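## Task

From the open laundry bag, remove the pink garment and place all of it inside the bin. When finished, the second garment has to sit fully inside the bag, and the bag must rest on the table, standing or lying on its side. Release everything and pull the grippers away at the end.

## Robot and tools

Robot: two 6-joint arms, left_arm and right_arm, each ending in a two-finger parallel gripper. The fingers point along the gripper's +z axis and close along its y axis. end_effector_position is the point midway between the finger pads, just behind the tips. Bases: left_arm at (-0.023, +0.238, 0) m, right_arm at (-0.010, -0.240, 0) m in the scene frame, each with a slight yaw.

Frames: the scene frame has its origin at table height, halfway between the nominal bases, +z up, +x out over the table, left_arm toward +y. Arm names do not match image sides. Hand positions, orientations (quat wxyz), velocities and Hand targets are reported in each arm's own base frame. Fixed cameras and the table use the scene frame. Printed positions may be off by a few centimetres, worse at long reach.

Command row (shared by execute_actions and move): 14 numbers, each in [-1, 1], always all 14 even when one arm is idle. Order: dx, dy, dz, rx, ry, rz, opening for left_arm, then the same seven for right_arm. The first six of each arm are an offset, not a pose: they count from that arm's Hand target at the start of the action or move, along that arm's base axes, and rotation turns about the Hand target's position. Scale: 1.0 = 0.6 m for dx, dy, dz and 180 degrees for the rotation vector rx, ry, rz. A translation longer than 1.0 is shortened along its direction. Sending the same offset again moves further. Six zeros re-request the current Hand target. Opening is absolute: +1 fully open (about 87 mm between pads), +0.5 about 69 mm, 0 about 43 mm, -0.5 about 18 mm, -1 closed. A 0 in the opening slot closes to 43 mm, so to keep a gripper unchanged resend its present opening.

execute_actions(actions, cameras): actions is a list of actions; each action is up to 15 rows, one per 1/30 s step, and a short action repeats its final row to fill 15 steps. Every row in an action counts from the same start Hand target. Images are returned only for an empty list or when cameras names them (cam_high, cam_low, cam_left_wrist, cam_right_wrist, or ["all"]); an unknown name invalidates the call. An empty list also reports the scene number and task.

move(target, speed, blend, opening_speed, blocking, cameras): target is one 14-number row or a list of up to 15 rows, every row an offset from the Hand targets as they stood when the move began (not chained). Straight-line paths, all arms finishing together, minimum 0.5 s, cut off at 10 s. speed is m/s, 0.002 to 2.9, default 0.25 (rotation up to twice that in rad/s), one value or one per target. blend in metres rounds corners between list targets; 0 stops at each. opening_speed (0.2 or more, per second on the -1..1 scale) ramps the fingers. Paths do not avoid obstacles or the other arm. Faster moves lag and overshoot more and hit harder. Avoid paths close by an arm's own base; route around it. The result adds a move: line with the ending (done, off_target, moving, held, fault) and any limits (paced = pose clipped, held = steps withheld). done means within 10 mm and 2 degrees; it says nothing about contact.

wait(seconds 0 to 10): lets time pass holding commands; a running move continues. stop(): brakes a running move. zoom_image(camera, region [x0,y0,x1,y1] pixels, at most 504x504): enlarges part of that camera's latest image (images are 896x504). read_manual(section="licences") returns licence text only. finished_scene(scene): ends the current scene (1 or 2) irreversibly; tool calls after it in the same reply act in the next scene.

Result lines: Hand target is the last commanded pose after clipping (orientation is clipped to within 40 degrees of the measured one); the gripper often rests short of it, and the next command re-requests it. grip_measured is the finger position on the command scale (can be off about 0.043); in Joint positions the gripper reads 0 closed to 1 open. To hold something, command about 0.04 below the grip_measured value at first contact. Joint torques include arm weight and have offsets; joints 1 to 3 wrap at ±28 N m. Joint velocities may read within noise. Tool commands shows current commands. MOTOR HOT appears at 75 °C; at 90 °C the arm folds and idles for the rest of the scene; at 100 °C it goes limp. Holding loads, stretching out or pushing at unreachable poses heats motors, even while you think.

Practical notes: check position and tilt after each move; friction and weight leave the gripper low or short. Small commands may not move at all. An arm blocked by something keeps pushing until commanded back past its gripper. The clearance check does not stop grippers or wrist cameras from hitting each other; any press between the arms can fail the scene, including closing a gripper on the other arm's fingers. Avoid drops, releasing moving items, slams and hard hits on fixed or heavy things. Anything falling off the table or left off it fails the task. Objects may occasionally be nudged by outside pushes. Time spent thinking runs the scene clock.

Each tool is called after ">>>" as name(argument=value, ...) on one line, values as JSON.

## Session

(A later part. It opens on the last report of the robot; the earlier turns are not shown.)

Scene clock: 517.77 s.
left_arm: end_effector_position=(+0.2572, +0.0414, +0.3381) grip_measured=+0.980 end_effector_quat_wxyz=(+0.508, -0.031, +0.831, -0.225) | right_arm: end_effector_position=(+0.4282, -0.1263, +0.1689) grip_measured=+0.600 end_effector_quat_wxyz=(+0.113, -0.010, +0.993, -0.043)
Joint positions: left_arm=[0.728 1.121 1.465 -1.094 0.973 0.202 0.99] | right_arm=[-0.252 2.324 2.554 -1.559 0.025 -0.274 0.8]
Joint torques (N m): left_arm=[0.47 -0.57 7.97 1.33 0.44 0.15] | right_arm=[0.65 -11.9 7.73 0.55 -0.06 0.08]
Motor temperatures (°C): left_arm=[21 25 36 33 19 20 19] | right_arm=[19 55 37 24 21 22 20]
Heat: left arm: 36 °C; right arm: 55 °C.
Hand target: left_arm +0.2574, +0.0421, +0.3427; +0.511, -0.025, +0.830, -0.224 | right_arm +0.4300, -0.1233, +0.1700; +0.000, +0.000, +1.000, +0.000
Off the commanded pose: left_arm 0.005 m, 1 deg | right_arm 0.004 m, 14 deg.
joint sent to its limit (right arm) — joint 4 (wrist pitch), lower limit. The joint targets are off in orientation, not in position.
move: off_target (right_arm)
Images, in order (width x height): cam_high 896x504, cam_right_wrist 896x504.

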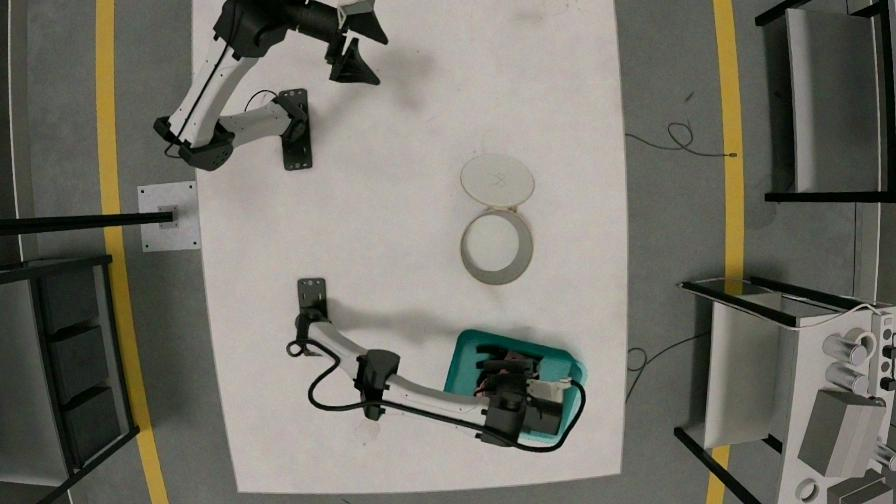

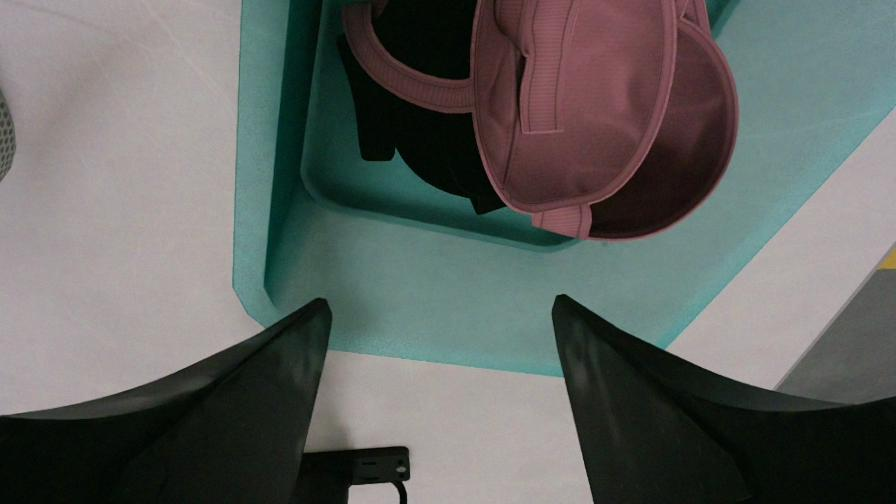

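>>> move(target=[[0,0,0,0,0,0,1,-0.028,0.004,-0.15,0,0,0,0],[0,0,0,0,0,0,1,-0.028,0.004,-0.248,0,0,0,0]], speed=[0.2,0.1], cameras=["cam_right_wrist","cam_low"])

Scene clock: 529.23 s.
left_arm: end_effector_position=(+0.2572, +0.0414, +0.3381) grip_measured=+0.980 end_effector_quat_wxyz=(+0.508, -0.031, +0.831, -0.225) | right_arm: end_effector_position=(+0.4086, -0.1222, +0.0287) grip_measured=+0.000 end_effector_quat_wxyz=(-0.002, +0.005, +1.000, +0.006)
Joint positions: left_arm=[0.728 1.121 1.465 -1.094 0.973 0.202 0.99] | right_arm=[-0.27 2.409 2.121 -1.289 -0.011 -0.26 0.5]
Joint torques (N m): left_arm=[0.51 -0.55 7.98 1.33 0.45 0.15] | right_arm=[1.05 -12.33 5.71 0.46 0.15 0]
Motor temperatures (°C): left_arm=[21 25 36 33 19 20 19] | right_arm=[19 58 37 23 21 22 20]
Heat: left arm: 36 °C; right arm: 58 °C.
Hand target: left_arm +0.2574, +0.0421, +0.3427; +0.511, -0.025, +0.830, -0.224 | right_arm +0.4132, -0.1209, +0.0213; +0.001, +0.001, +1.000, +0.000
Off the commanded pose: left_arm 0.005 m, 1 deg | right_arm 0.009 m, 1 deg.
move: done
Images, in order (width x height): cam_low 896x504, cam_right_wrist 896x504.

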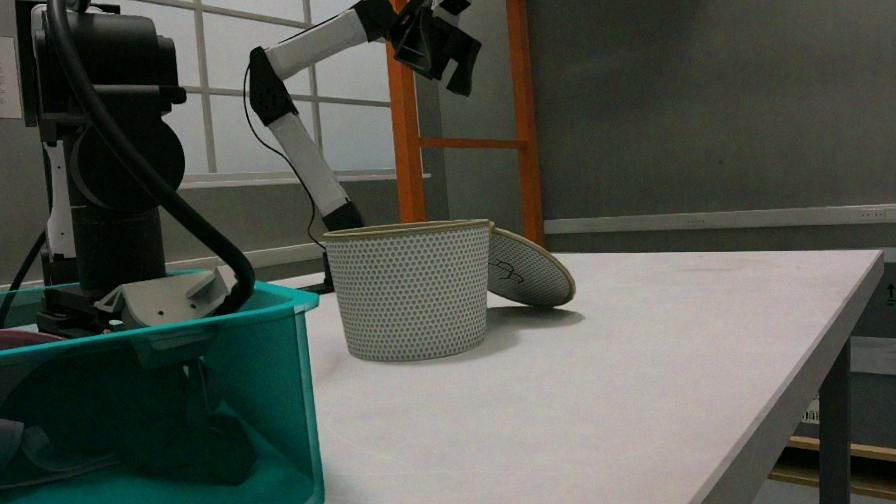

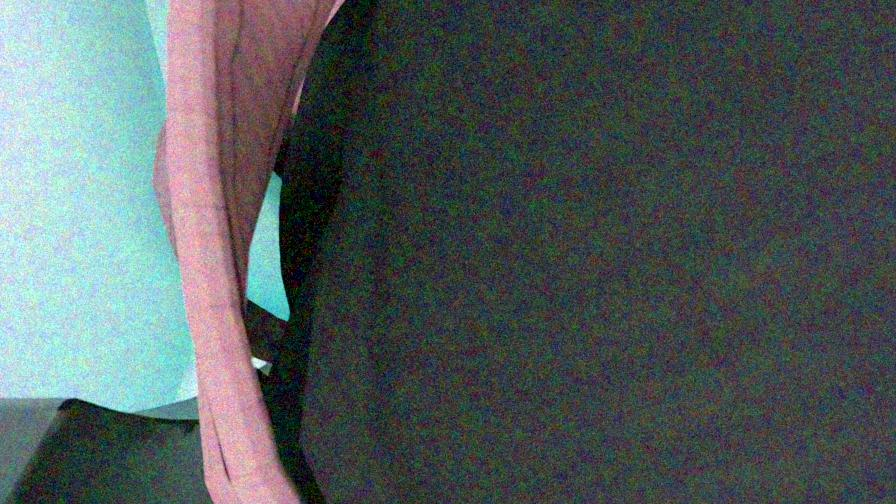

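>>> move(target=[[0,0,0,0,0,0,1,0,0,0,0,0,0,-1],[0,0,0,0,0,0,1,-0.02,0.03,0.25,0,0,0,-1]], speed=0.12, cameras=["all"])

Scene clock: 533.83 s.
left_arm: end_effector_position=(+0.2572, +0.0414, +0.3381) grip_measured=+0.980 end_effector_quat_wxyz=(+0.508, -0.031, +0.831, -0.225) | right_arm: end_effector_position=(+0.4053, -0.1041, +0.1593) grip_measured=-0.927 end_effector_quat_wxyz=(+0.076, -0.005, +0.997, -0.013)
Joint positions: left_arm=[0.728 1.121 1.465 -1.094 0.973 0.202 0.99] | right_arm=[-0.232 2.248 2.386 -1.554 -0.01 -0.24 0.037]
Joint torques (N m): left_arm=[0.46 -0.54 7.95 1.33 0.44 0.16] | right_arm=[0.55 -14.67 6.38 0.39 0.19 0.12]
Motor temperatures (°C): left_arm=[21 25 36 33 19 20 19] | right_arm=[19 60 37 23 21 22 20]
Heat: left arm: 36 °C; right arm: 60 °C.
Hand target: left_arm +0.2574, +0.0421, +0.3427; +0.511, -0.025, +0.830, -0.224 | right_arm +0.4012, -0.1028, +0.1713; +0.000, +0.000, +1.000, +0.000
Off the commanded pose: left_arm 0.005 m, 1 deg | right_arm 0.013 m, 9 deg.
joint sent to its limit (right arm) — joint 4 (wrist pitch), lower limit. The joint targets are off in orientation, not in position.
move: off_target (right_arm)

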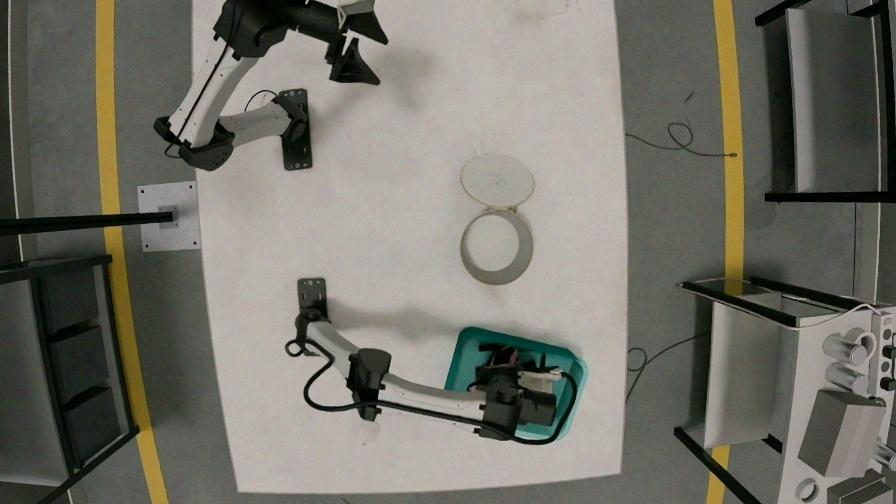

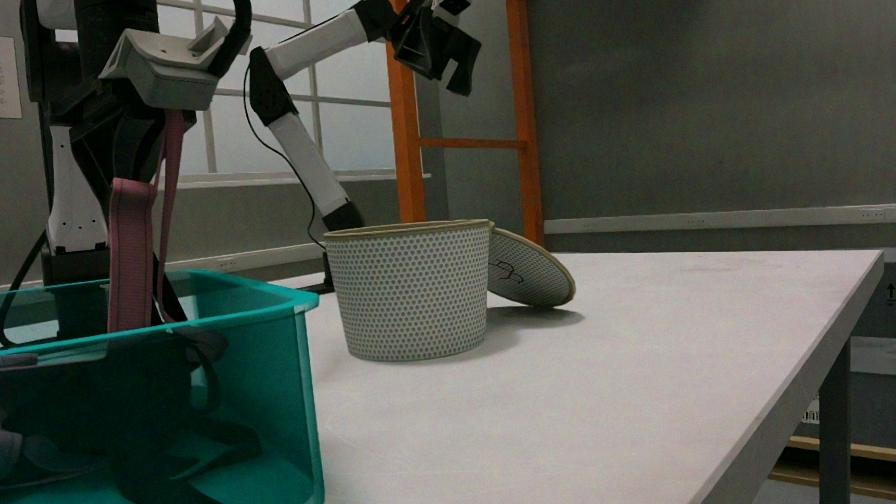

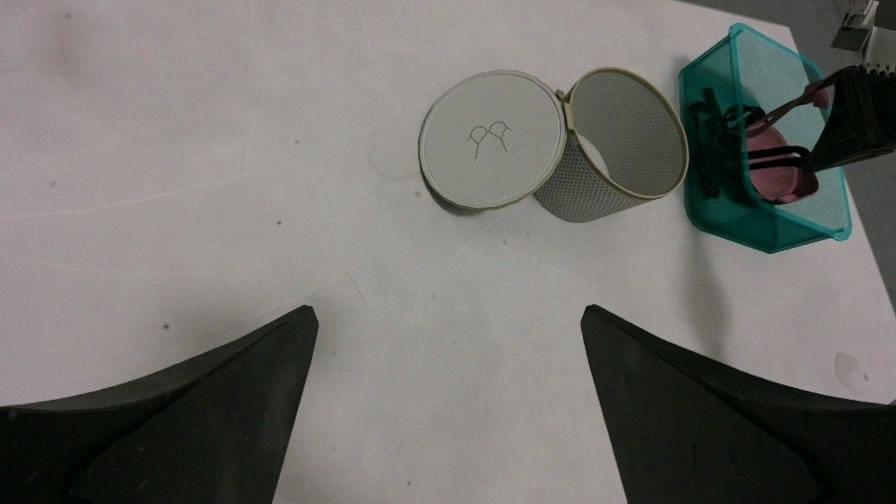

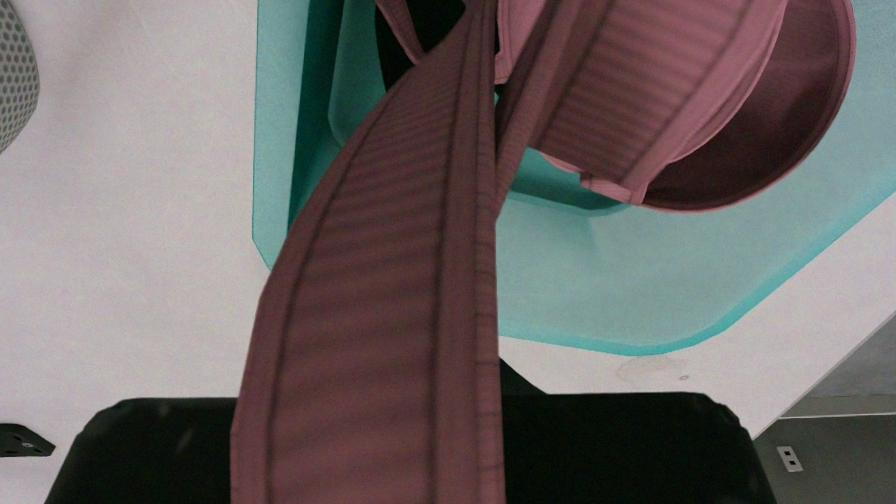

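>>> zoom_image(camera="cam_low", region=[0, 0, 260, 350])

>>> zoom_image(camera="cam_left_wrist", region=[670, 0, 896, 260])

Scaled by 1.440 from the camera's 896x504 image, which has a finer 1280x720 frame.

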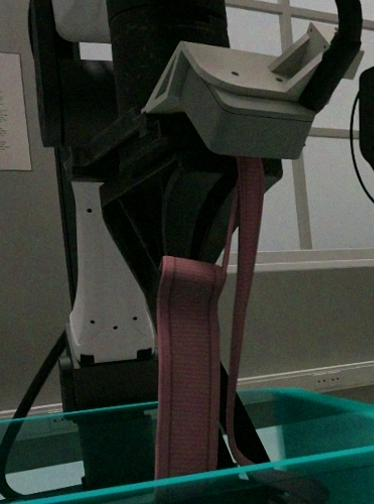

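Scaled by 1.938 from the camera's 896x504 image, which has a finer 1280x720 frame.

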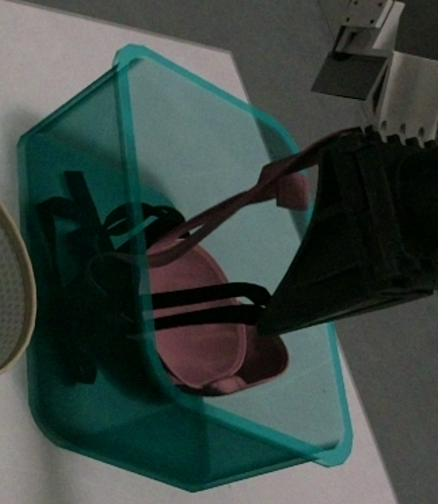

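>>> move(target=[0,0,0,0,0,0,1,-0.02,0.03,0.32,0,0,0,-1], speed=0.2, cameras=["all"])

>>> zoom_image(camera="cam_left_wrist", region=[650, 0, 896, 260])

Scene clock: 547.13 s.
left_arm: end_effector_position=(+0.2572, +0.0414, +0.3381) grip_measured=+0.980 end_effector_quat_wxyz=(+0.508, -0.031, +0.831, -0.225) | right_arm: end_effector_position=(+0.3942, -0.0858, +0.3520) grip_measured=-0.927 end_effector_quat_wxyz=(+0.351, -0.015, +0.933, -0.076)
Joint positions: left_arm=[0.728 1.121 1.465 -1.094 0.973 0.202 0.99] | right_arm=[-0.189 1.974 2.704 -1.566 0.006 -0.224 0.037]
Joint torques (N m): left_arm=[0.49 -0.57 7.95 1.32 0.45 0.15] | right_arm=[0.79 -10.43 6.31 1.34 0.21 0.09]
Motor temperatures (°C): left_arm=[21 25 36 33 19 20 19] | right_arm=[19 61 38 22 21 22 21]
Heat: left arm: 36 °C; right arm: 61 °C.
Hand target: left_arm +0.2574, +0.0421, +0.3427; +0.511, -0.025, +0.830, -0.224 | right_arm +0.3892, -0.0848, +0.3633; +0.018, +0.000, +1.000, -0.003
Off the commanded pose: left_arm 0.005 m, 1 deg | right_arm 0.012 m, 42 deg; orientation clipped.
joint sent to its limit (right arm) — joint 4 (wrist pitch), lower limit. The joint targets are off in orientation, not in position.
move: off_target (right_arm); limits=paced

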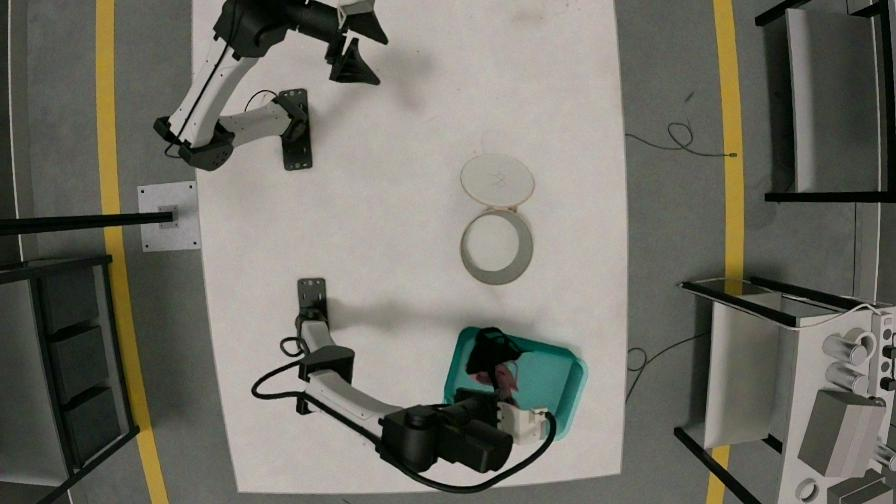

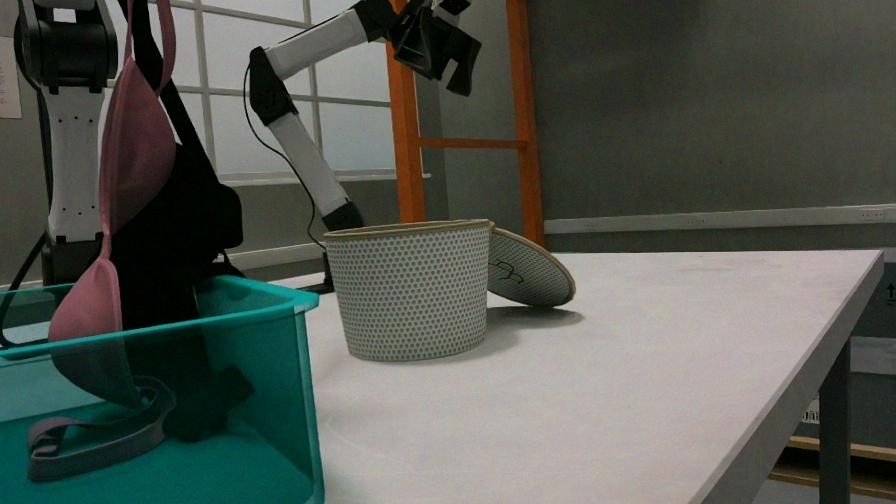

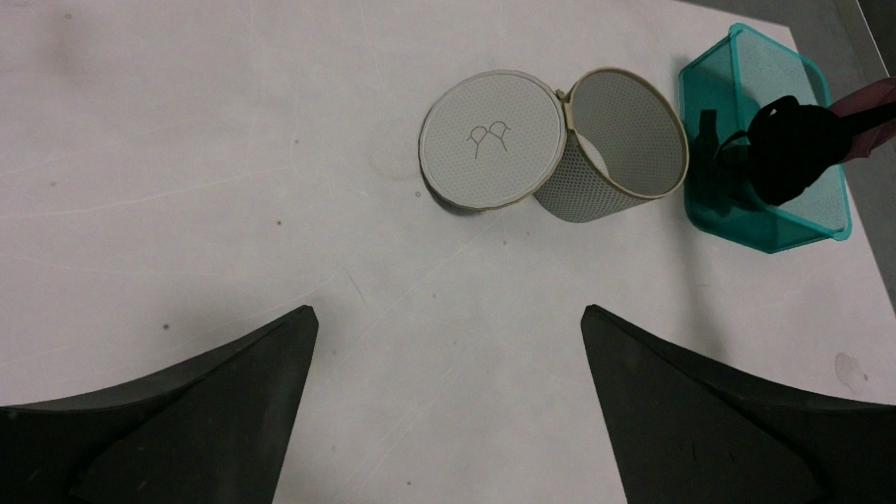

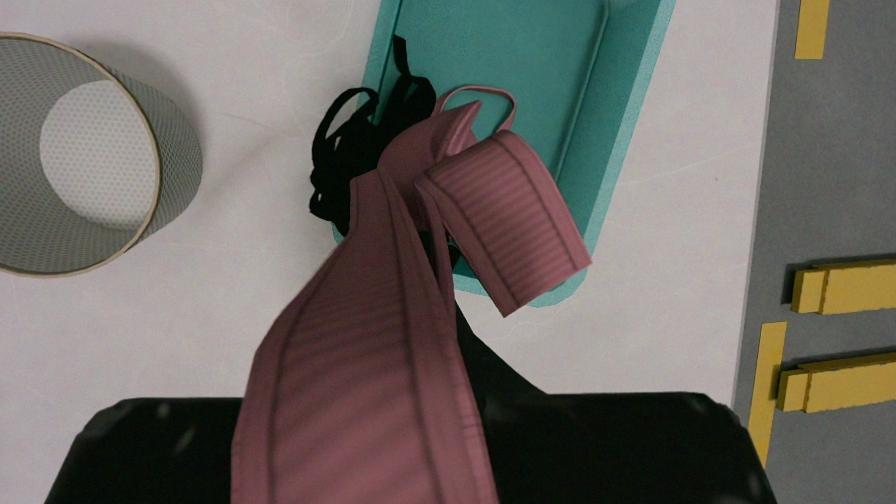

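Scaled by 1.938 from the camera's 896x504 image, which has a finer 1280x720 frame.

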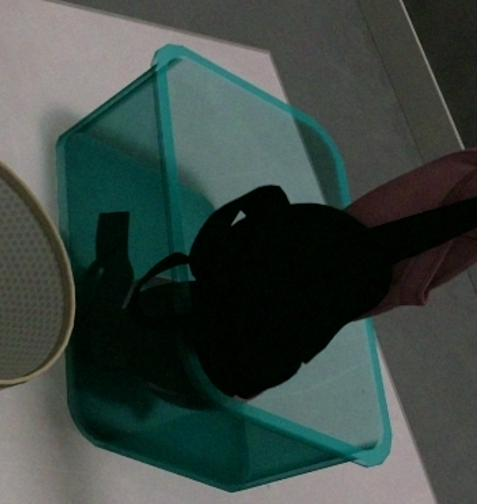

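>>> move(target=[[0,0,0,0,0,0,1,0.04,-0.03,-0.4,0,0,0,-1],[0,0,0,0,0,0,1,0.04,-0.03,-0.4,0,0,0,0.5],[0,0,0,0,0,0,1,0.02,-0.03,-0.1,0,0,0,0.5],[0,0,0,0,0,0,1,-0.15,0.26,0.0,0,0,0,0.5]], speed=0.25, cameras=["all"])

>>> zoom_image(camera="cam_high", region=[430, 310, 600, 460])

>>> zoom_image(camera="cam_left_wrist", region=[650, 0, 896, 260])

Scene clock: 566.03 s.
left_arm: end_effector_position=(+0.2572, +0.0414, +0.3381) grip_measured=+0.980 end_effector_quat_wxyz=(+0.508, -0.031, +0.831, -0.225) | right_arm: end_effector_position=(+0.3052, +0.0709, +0.3640) grip_measured=+0.500 end_effector_quat_wxyz=(+0.342, -0.006, +0.938, +0.058)
Joint positions: left_arm=[0.728 1.121 1.465 -1.094 0.973 0.202 0.99] | right_arm=[0.219 1.617 2.311 -1.557 0.03 0.196 0.75]
Joint torques (N m): left_arm=[0.49 -0.54 7.95 1.33 0.45 0.16] | right_arm=[-0.12 -6.53 3.95 1.22 -0.04 0.08]
Motor temperatures (°C): left_arm=[21 25 36 33 19 20 19] | right_arm=[19 60 37 24 21 22 21]
Heat: left arm: 36 °C; right arm: 60 °C.
Hand target: left_arm +0.2574, +0.0421, +0.3427; +0.511, -0.025, +0.830, -0.224 | right_arm +0.2992, +0.0712, +0.3633; +0.018, +0.000, +1.000, -0.003
Off the commanded pose: left_arm 0.005 m, 1 deg | right_arm 0.006 m, 39 deg.
joint sent to its limit (right arm) — joint 4 (wrist pitch), lower limit. The joint targets are off in orientation, not in position.
move: off_target (right_arm)

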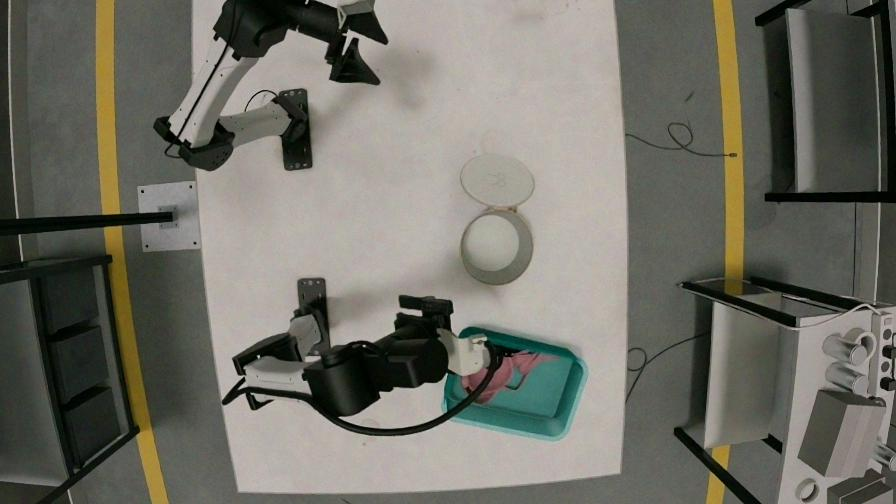

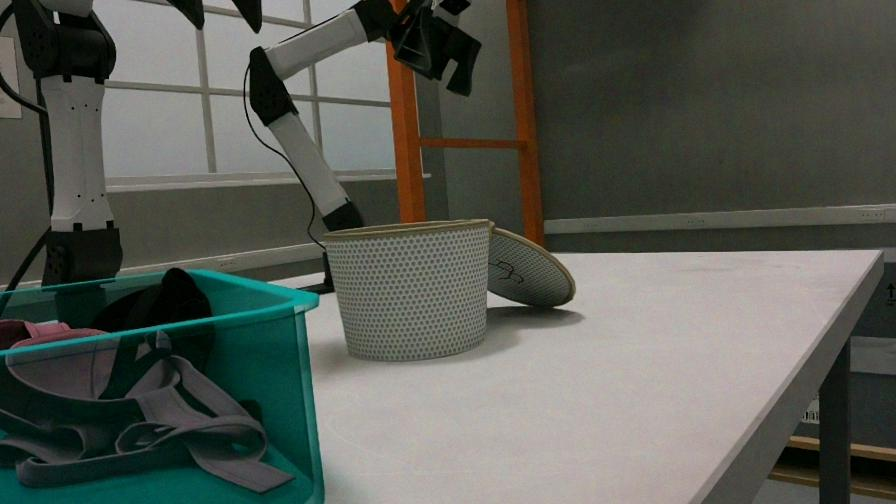

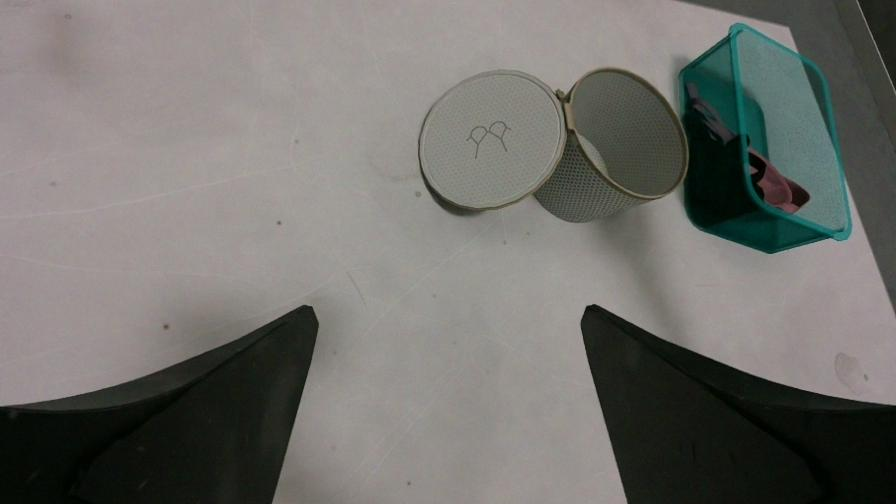

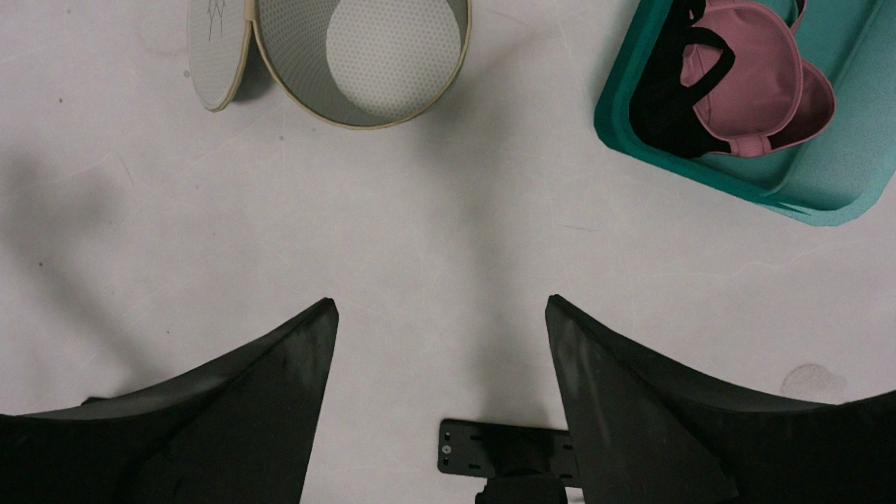

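Scaled by 2.965 from the camera's 896x504 image, which has a finer 1280x720 frame.

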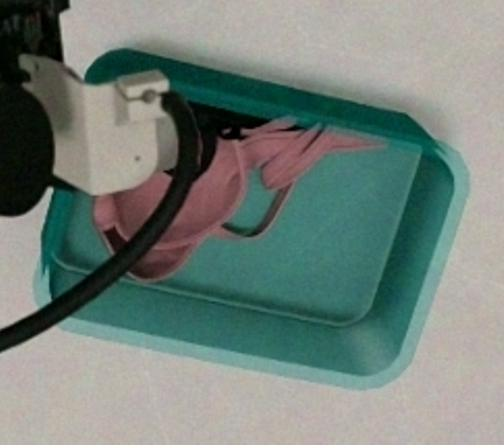

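Scaled by 1.938 from the camera's 896x504 image, which has a finer 1280x720 frame.

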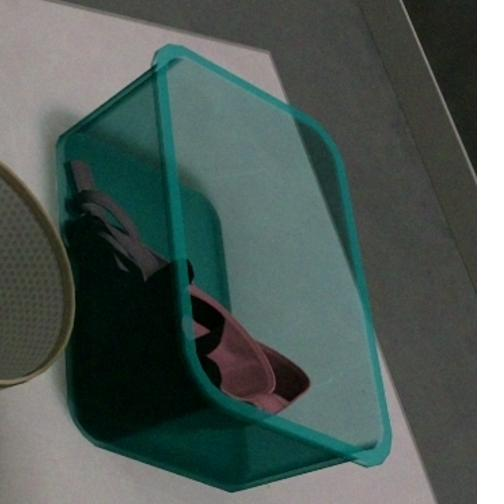

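>>> move(target=[0,0,0,0,0,0,1,-0.05,0.25,0.0,0,0,0,0.5], speed=0.4, cameras=["cam_high","cam_low","cam_right_wrist"])

>>> zoom_image(camera="cam_high", region=[430, 310, 600, 460])

>>> zoom_image(camera="cam_low", region=[0, 200, 330, 504])

Scene clock: 576.93 s.
left_arm: end_effector_position=(+0.2572, +0.0414, +0.3381) grip_measured=+0.980 end_effector_quat_wxyz=(+0.508, -0.031, +0.831, -0.225) | right_arm: end_effector_position=(+0.2704, +0.2203, +0.3614) grip_measured=+0.500 end_effector_quat_wxyz=(+0.277, +0.007, +0.941, +0.196)
Joint positions: left_arm=[0.728 1.121 1.465 -1.094 0.973 0.202 0.99] | right_arm=[0.616 1.729 2.409 -1.557 0.005 0.628 0.75]
Joint torques (N m): left_arm=[0.47 -0.55 7.94 1.33 0.45 0.15] | right_arm=[-0.16 -5.89 6.41 1.19 -0.08 0.06]
Motor temperatures (°C): left_arm=[21 25 36 33 19 20 19] | right_arm=[19 57 37 24 21 22 21]
Heat: left arm: 36 °C; right arm: 57 °C.
Hand target: left_arm +0.2574, +0.0421, +0.3427; +0.511, -0.025, +0.830, -0.224 | right_arm +0.2693, +0.2212, +0.3633; +0.018, +0.000, +1.000, -0.003
Off the commanded pose: left_arm 0.005 m, 1 deg | right_arm 0.002 m, 38 deg.
joint sent to its limit (right arm) — joint 4 (wrist pitch), lower limit. The joint targets are off in orientation, not in position.
move: off_target (right_arm)
Images, in order (width x height): cam_high 896x504, cam_low 896x504, cam_right_wrist 896x504.

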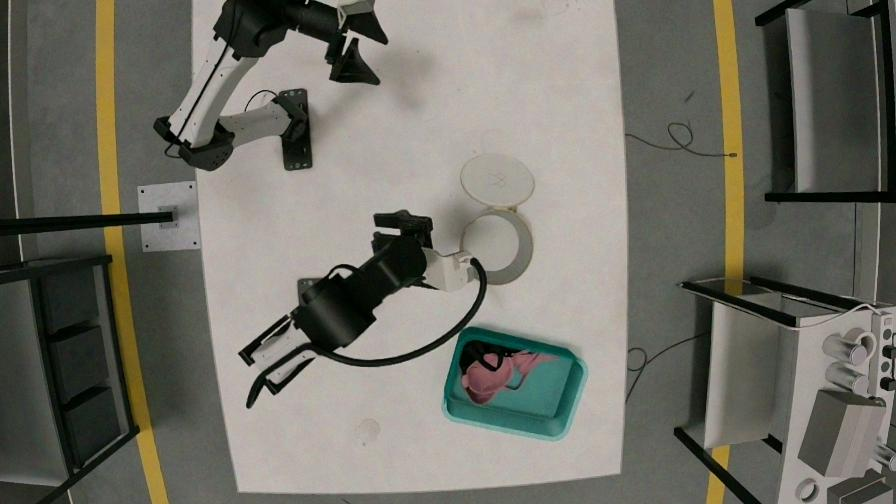

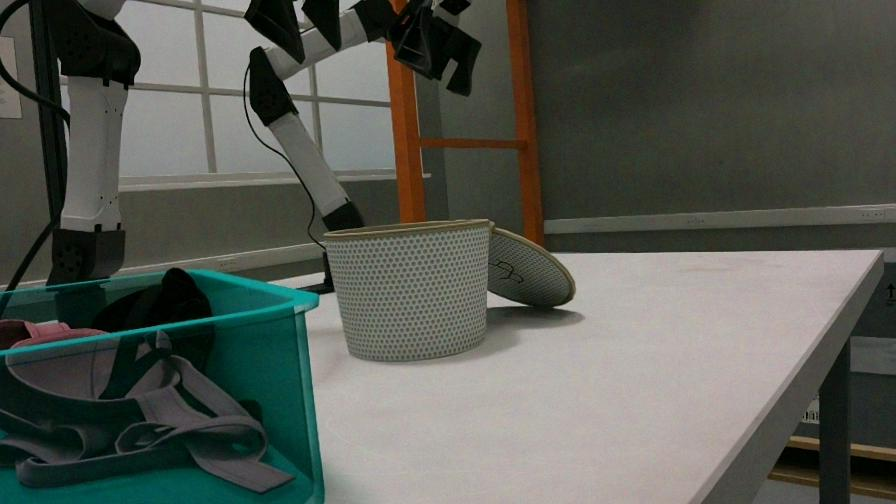

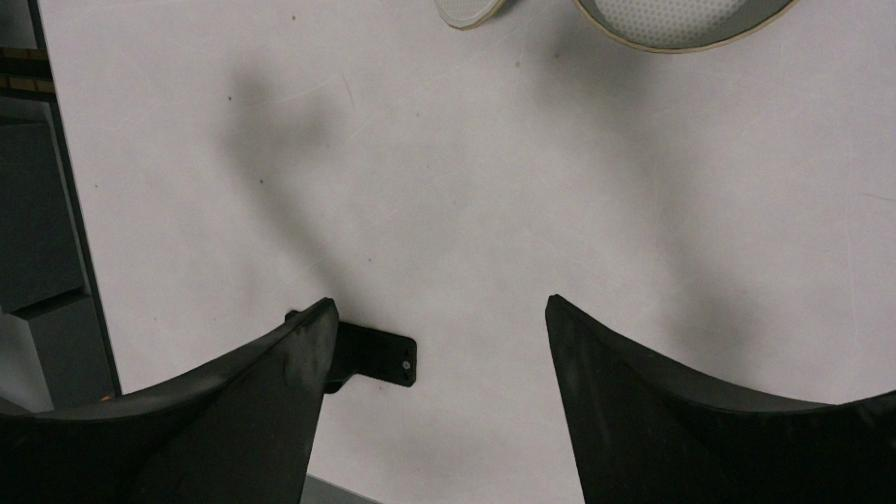

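Scaled by 2.965 from the camera's 896x504 image, which has a finer 1280x720 frame.

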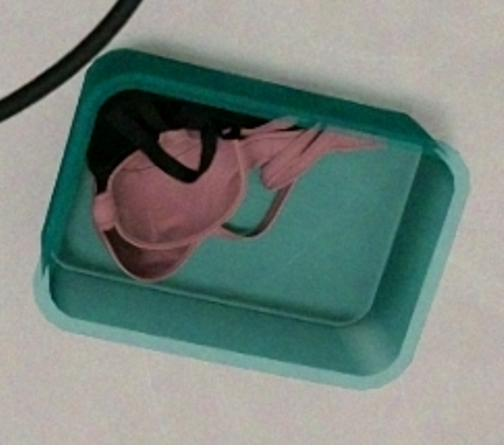

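Scaled by 1.527 from the camera's 896x504 image, which has a finer 1280x720 frame.

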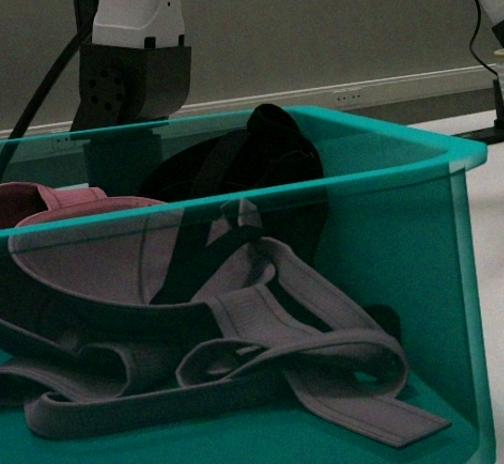

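>>> move(target=[[0,0,0,0,0,0,1,0.1,-0.4,-0.1,0,0,0,0],[0,0,0,0,0,0,1,0.203,-0.485,-0.31,0,0,0,0]], speed=0.35, blend=[0.05,0], cameras=["cam_high","cam_low","cam_right_wrist","cam_left_wrist"])

>>> zoom_image(camera="cam_low", region=[0, 100, 330, 404])

Scene clock: 587.83 s.
left_arm: end_effector_position=(+0.2572, +0.0414, +0.3381) grip_measured=+0.980 end_effector_quat_wxyz=(+0.508, -0.031, +0.831, -0.225) | right_arm: end_effector_position=(+0.3912, -0.0667, +0.1684) grip_measured=+0.000 end_effector_quat_wxyz=(+0.067, +0.005, +0.998, -0.003)
Joint positions: left_arm=[0.728 1.121 1.465 -1.094 0.973 0.202 0.99] | right_arm=[-0.16 2.168 2.291 -1.559 -0.014 -0.149 0.5]
Joint torques (N m): left_arm=[0.49 -0.54 7.94 1.33 0.44 0.15] | right_arm=[0.32 -12.64 7.68 0.37 0.28 -0.11]
Motor temperatures (°C): left_arm=[21 24 36 32 19 20 19] | right_arm=[19 55 37 25 21 22 20]
Heat: left arm: 36 °C; right arm: 55 °C.
Hand target: left_arm +0.2574, +0.0421, +0.3427; +0.511, -0.025, +0.830, -0.224 | right_arm +0.3910, -0.0698, +0.1774; +0.019, +0.000, +1.000, -0.004
Off the commanded pose: left_arm 0.005 m, 1 deg | right_arm 0.009 m, 6 deg.
joint sent to its limit (right arm) — joint 4 (wrist pitch), lower limit. The joint targets are off in orientation, not in position.
move: off_target (right_arm)

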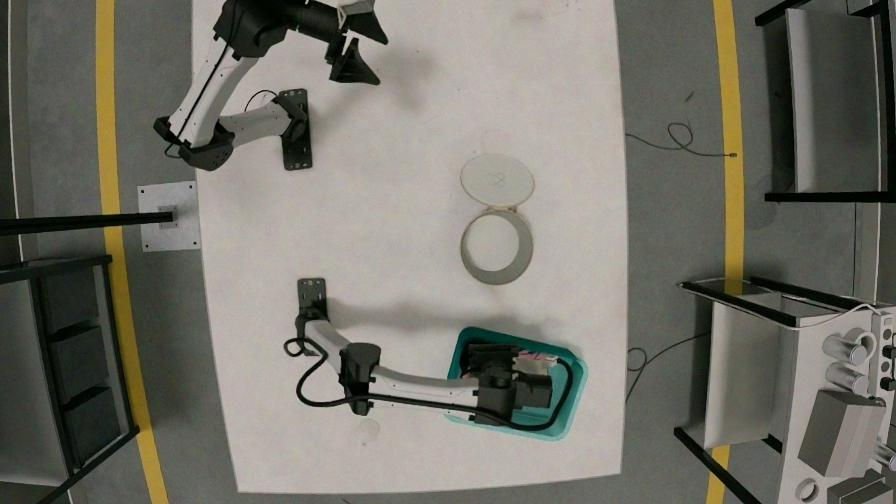

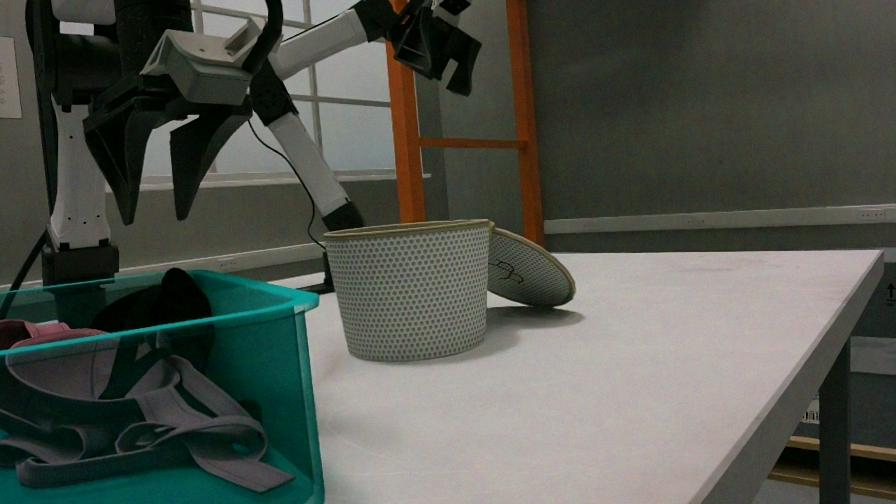

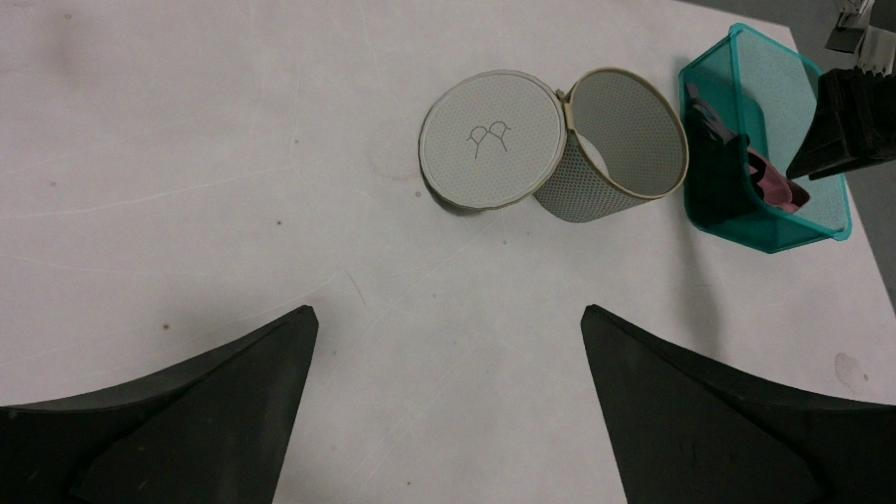

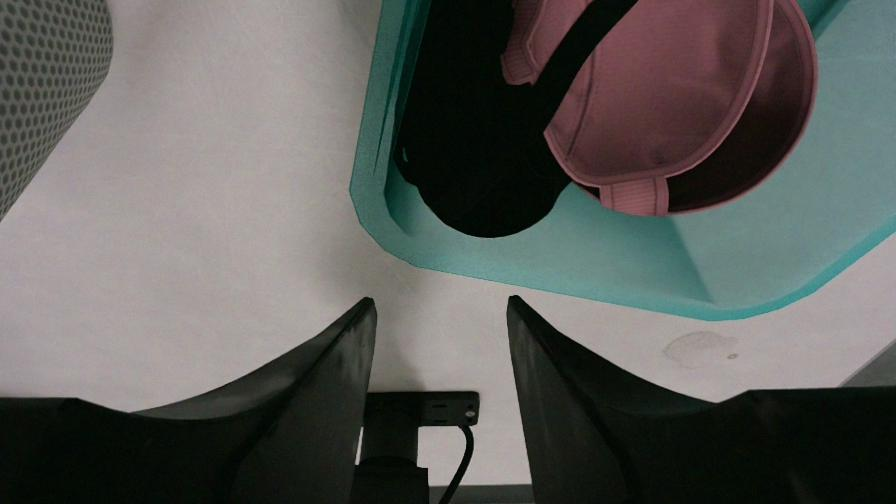

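Scaled by 1.527 from the camera's 896x504 image, which has a finer 1280x720 frame.

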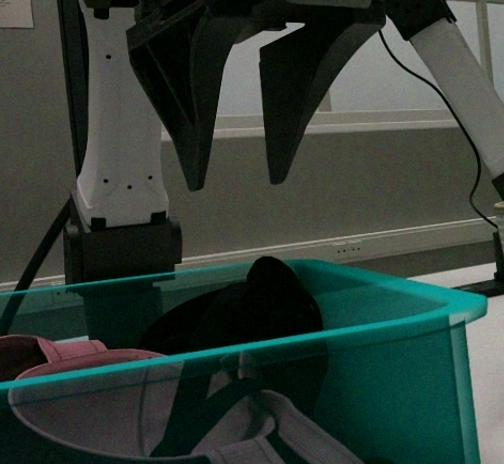

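>>> move(target=[[0,0,0,0,0,0,1,-0.021,-0.032,-0.05,0,0,0,0.3],[0,0,0,0,0,0,1,-0.021,-0.032,-0.228,0,0,0,0.3],[0,0,0,0,0,0,1,-0.021,-0.032,-0.228,0,0,0,-1],[0,0,0,0,0,0,1,-0.021,-0.032,0.02,0,0,0,-1]], speed=0.15, cameras=["all"])

>>> zoom_image(camera="cam_low", region=[0, 100, 330, 404])

Scene clock: 603.97 s.
left_arm: end_effector_position=(+0.2572, +0.0414, +0.3381) grip_measured=+0.980 end_effector_quat_wxyz=(+0.508, -0.031, +0.831, -0.225) | right_arm: end_effector_position=(+0.3821, -0.0853, +0.1721) grip_measured=-0.998 end_effector_quat_wxyz=(+0.069, +0.002, +0.998, -0.007)
Joint positions: left_arm=[0.728 1.121 1.465 -1.094 0.973 0.202 0.99] | right_arm=[-0.205 2.137 2.256 -1.553 -0.015 -0.199 0.001]
Joint torques (N m): left_arm=[0.49 -0.55 7.94 1.33 0.45 0.15] | right_arm=[0.08 -14.41 7.65 0.34 0.2 -0.11]
Motor temperatures (°C): left_arm=[21 24 36 32 19 20 19] | right_arm=[19 56 37 23 21 22 20]
Heat: left arm: 36 °C; right arm: 56 °C.
Hand target: left_arm +0.2574, +0.0421, +0.3427; +0.511, -0.025, +0.830, -0.224 | right_arm +0.3784, -0.0890, +0.1893; +0.018, +0.000, +1.000, -0.004
Off the commanded pose: left_arm 0.005 m, 1 deg | right_arm 0.018 m, 6 deg.
joint sent to its limit (right arm) — joint 4 (wrist pitch), lower limit. The joint targets are off in orientation, not in position.
move: off_target (right_arm); target 3's new opening was sent with right_arm's hand 0.077 m and 6 deg from that target

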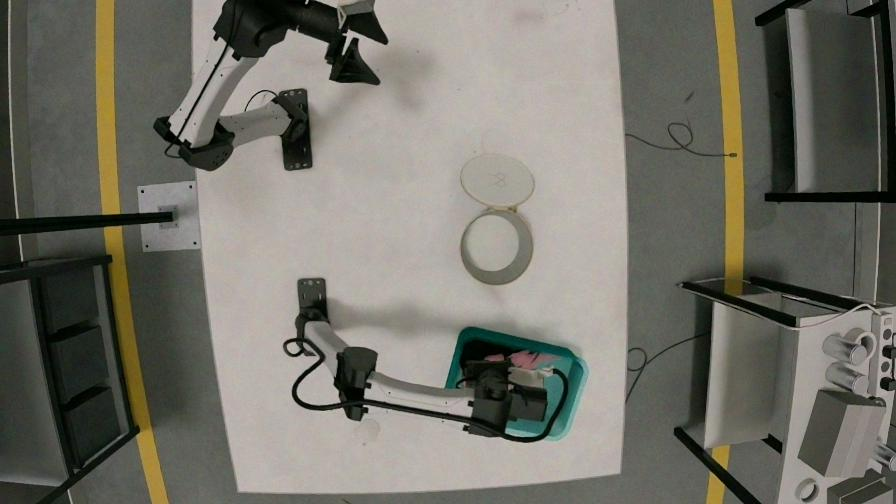

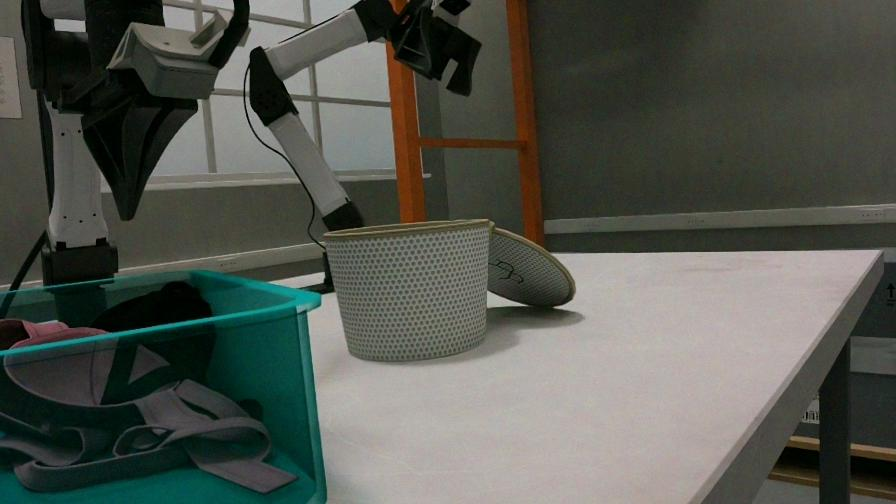

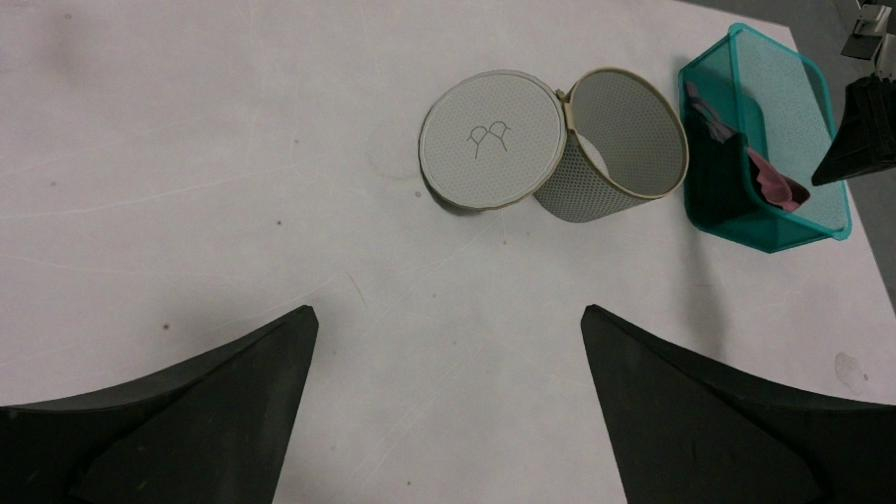

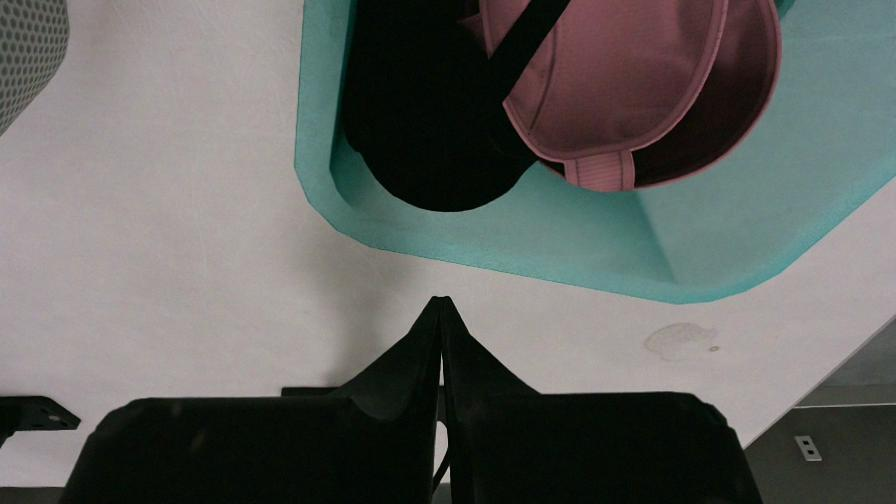

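Scaled by 1.527 from the camera's 896x504 image, which has a finer 1280x720 frame.

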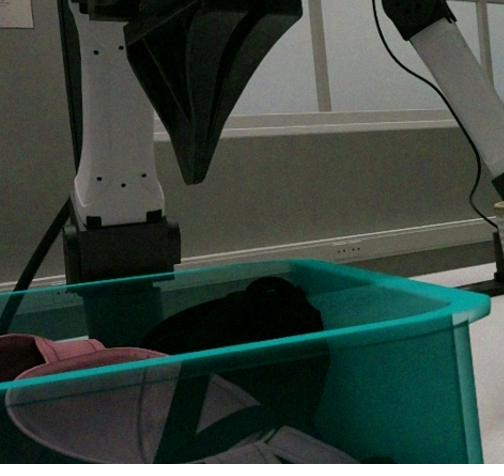

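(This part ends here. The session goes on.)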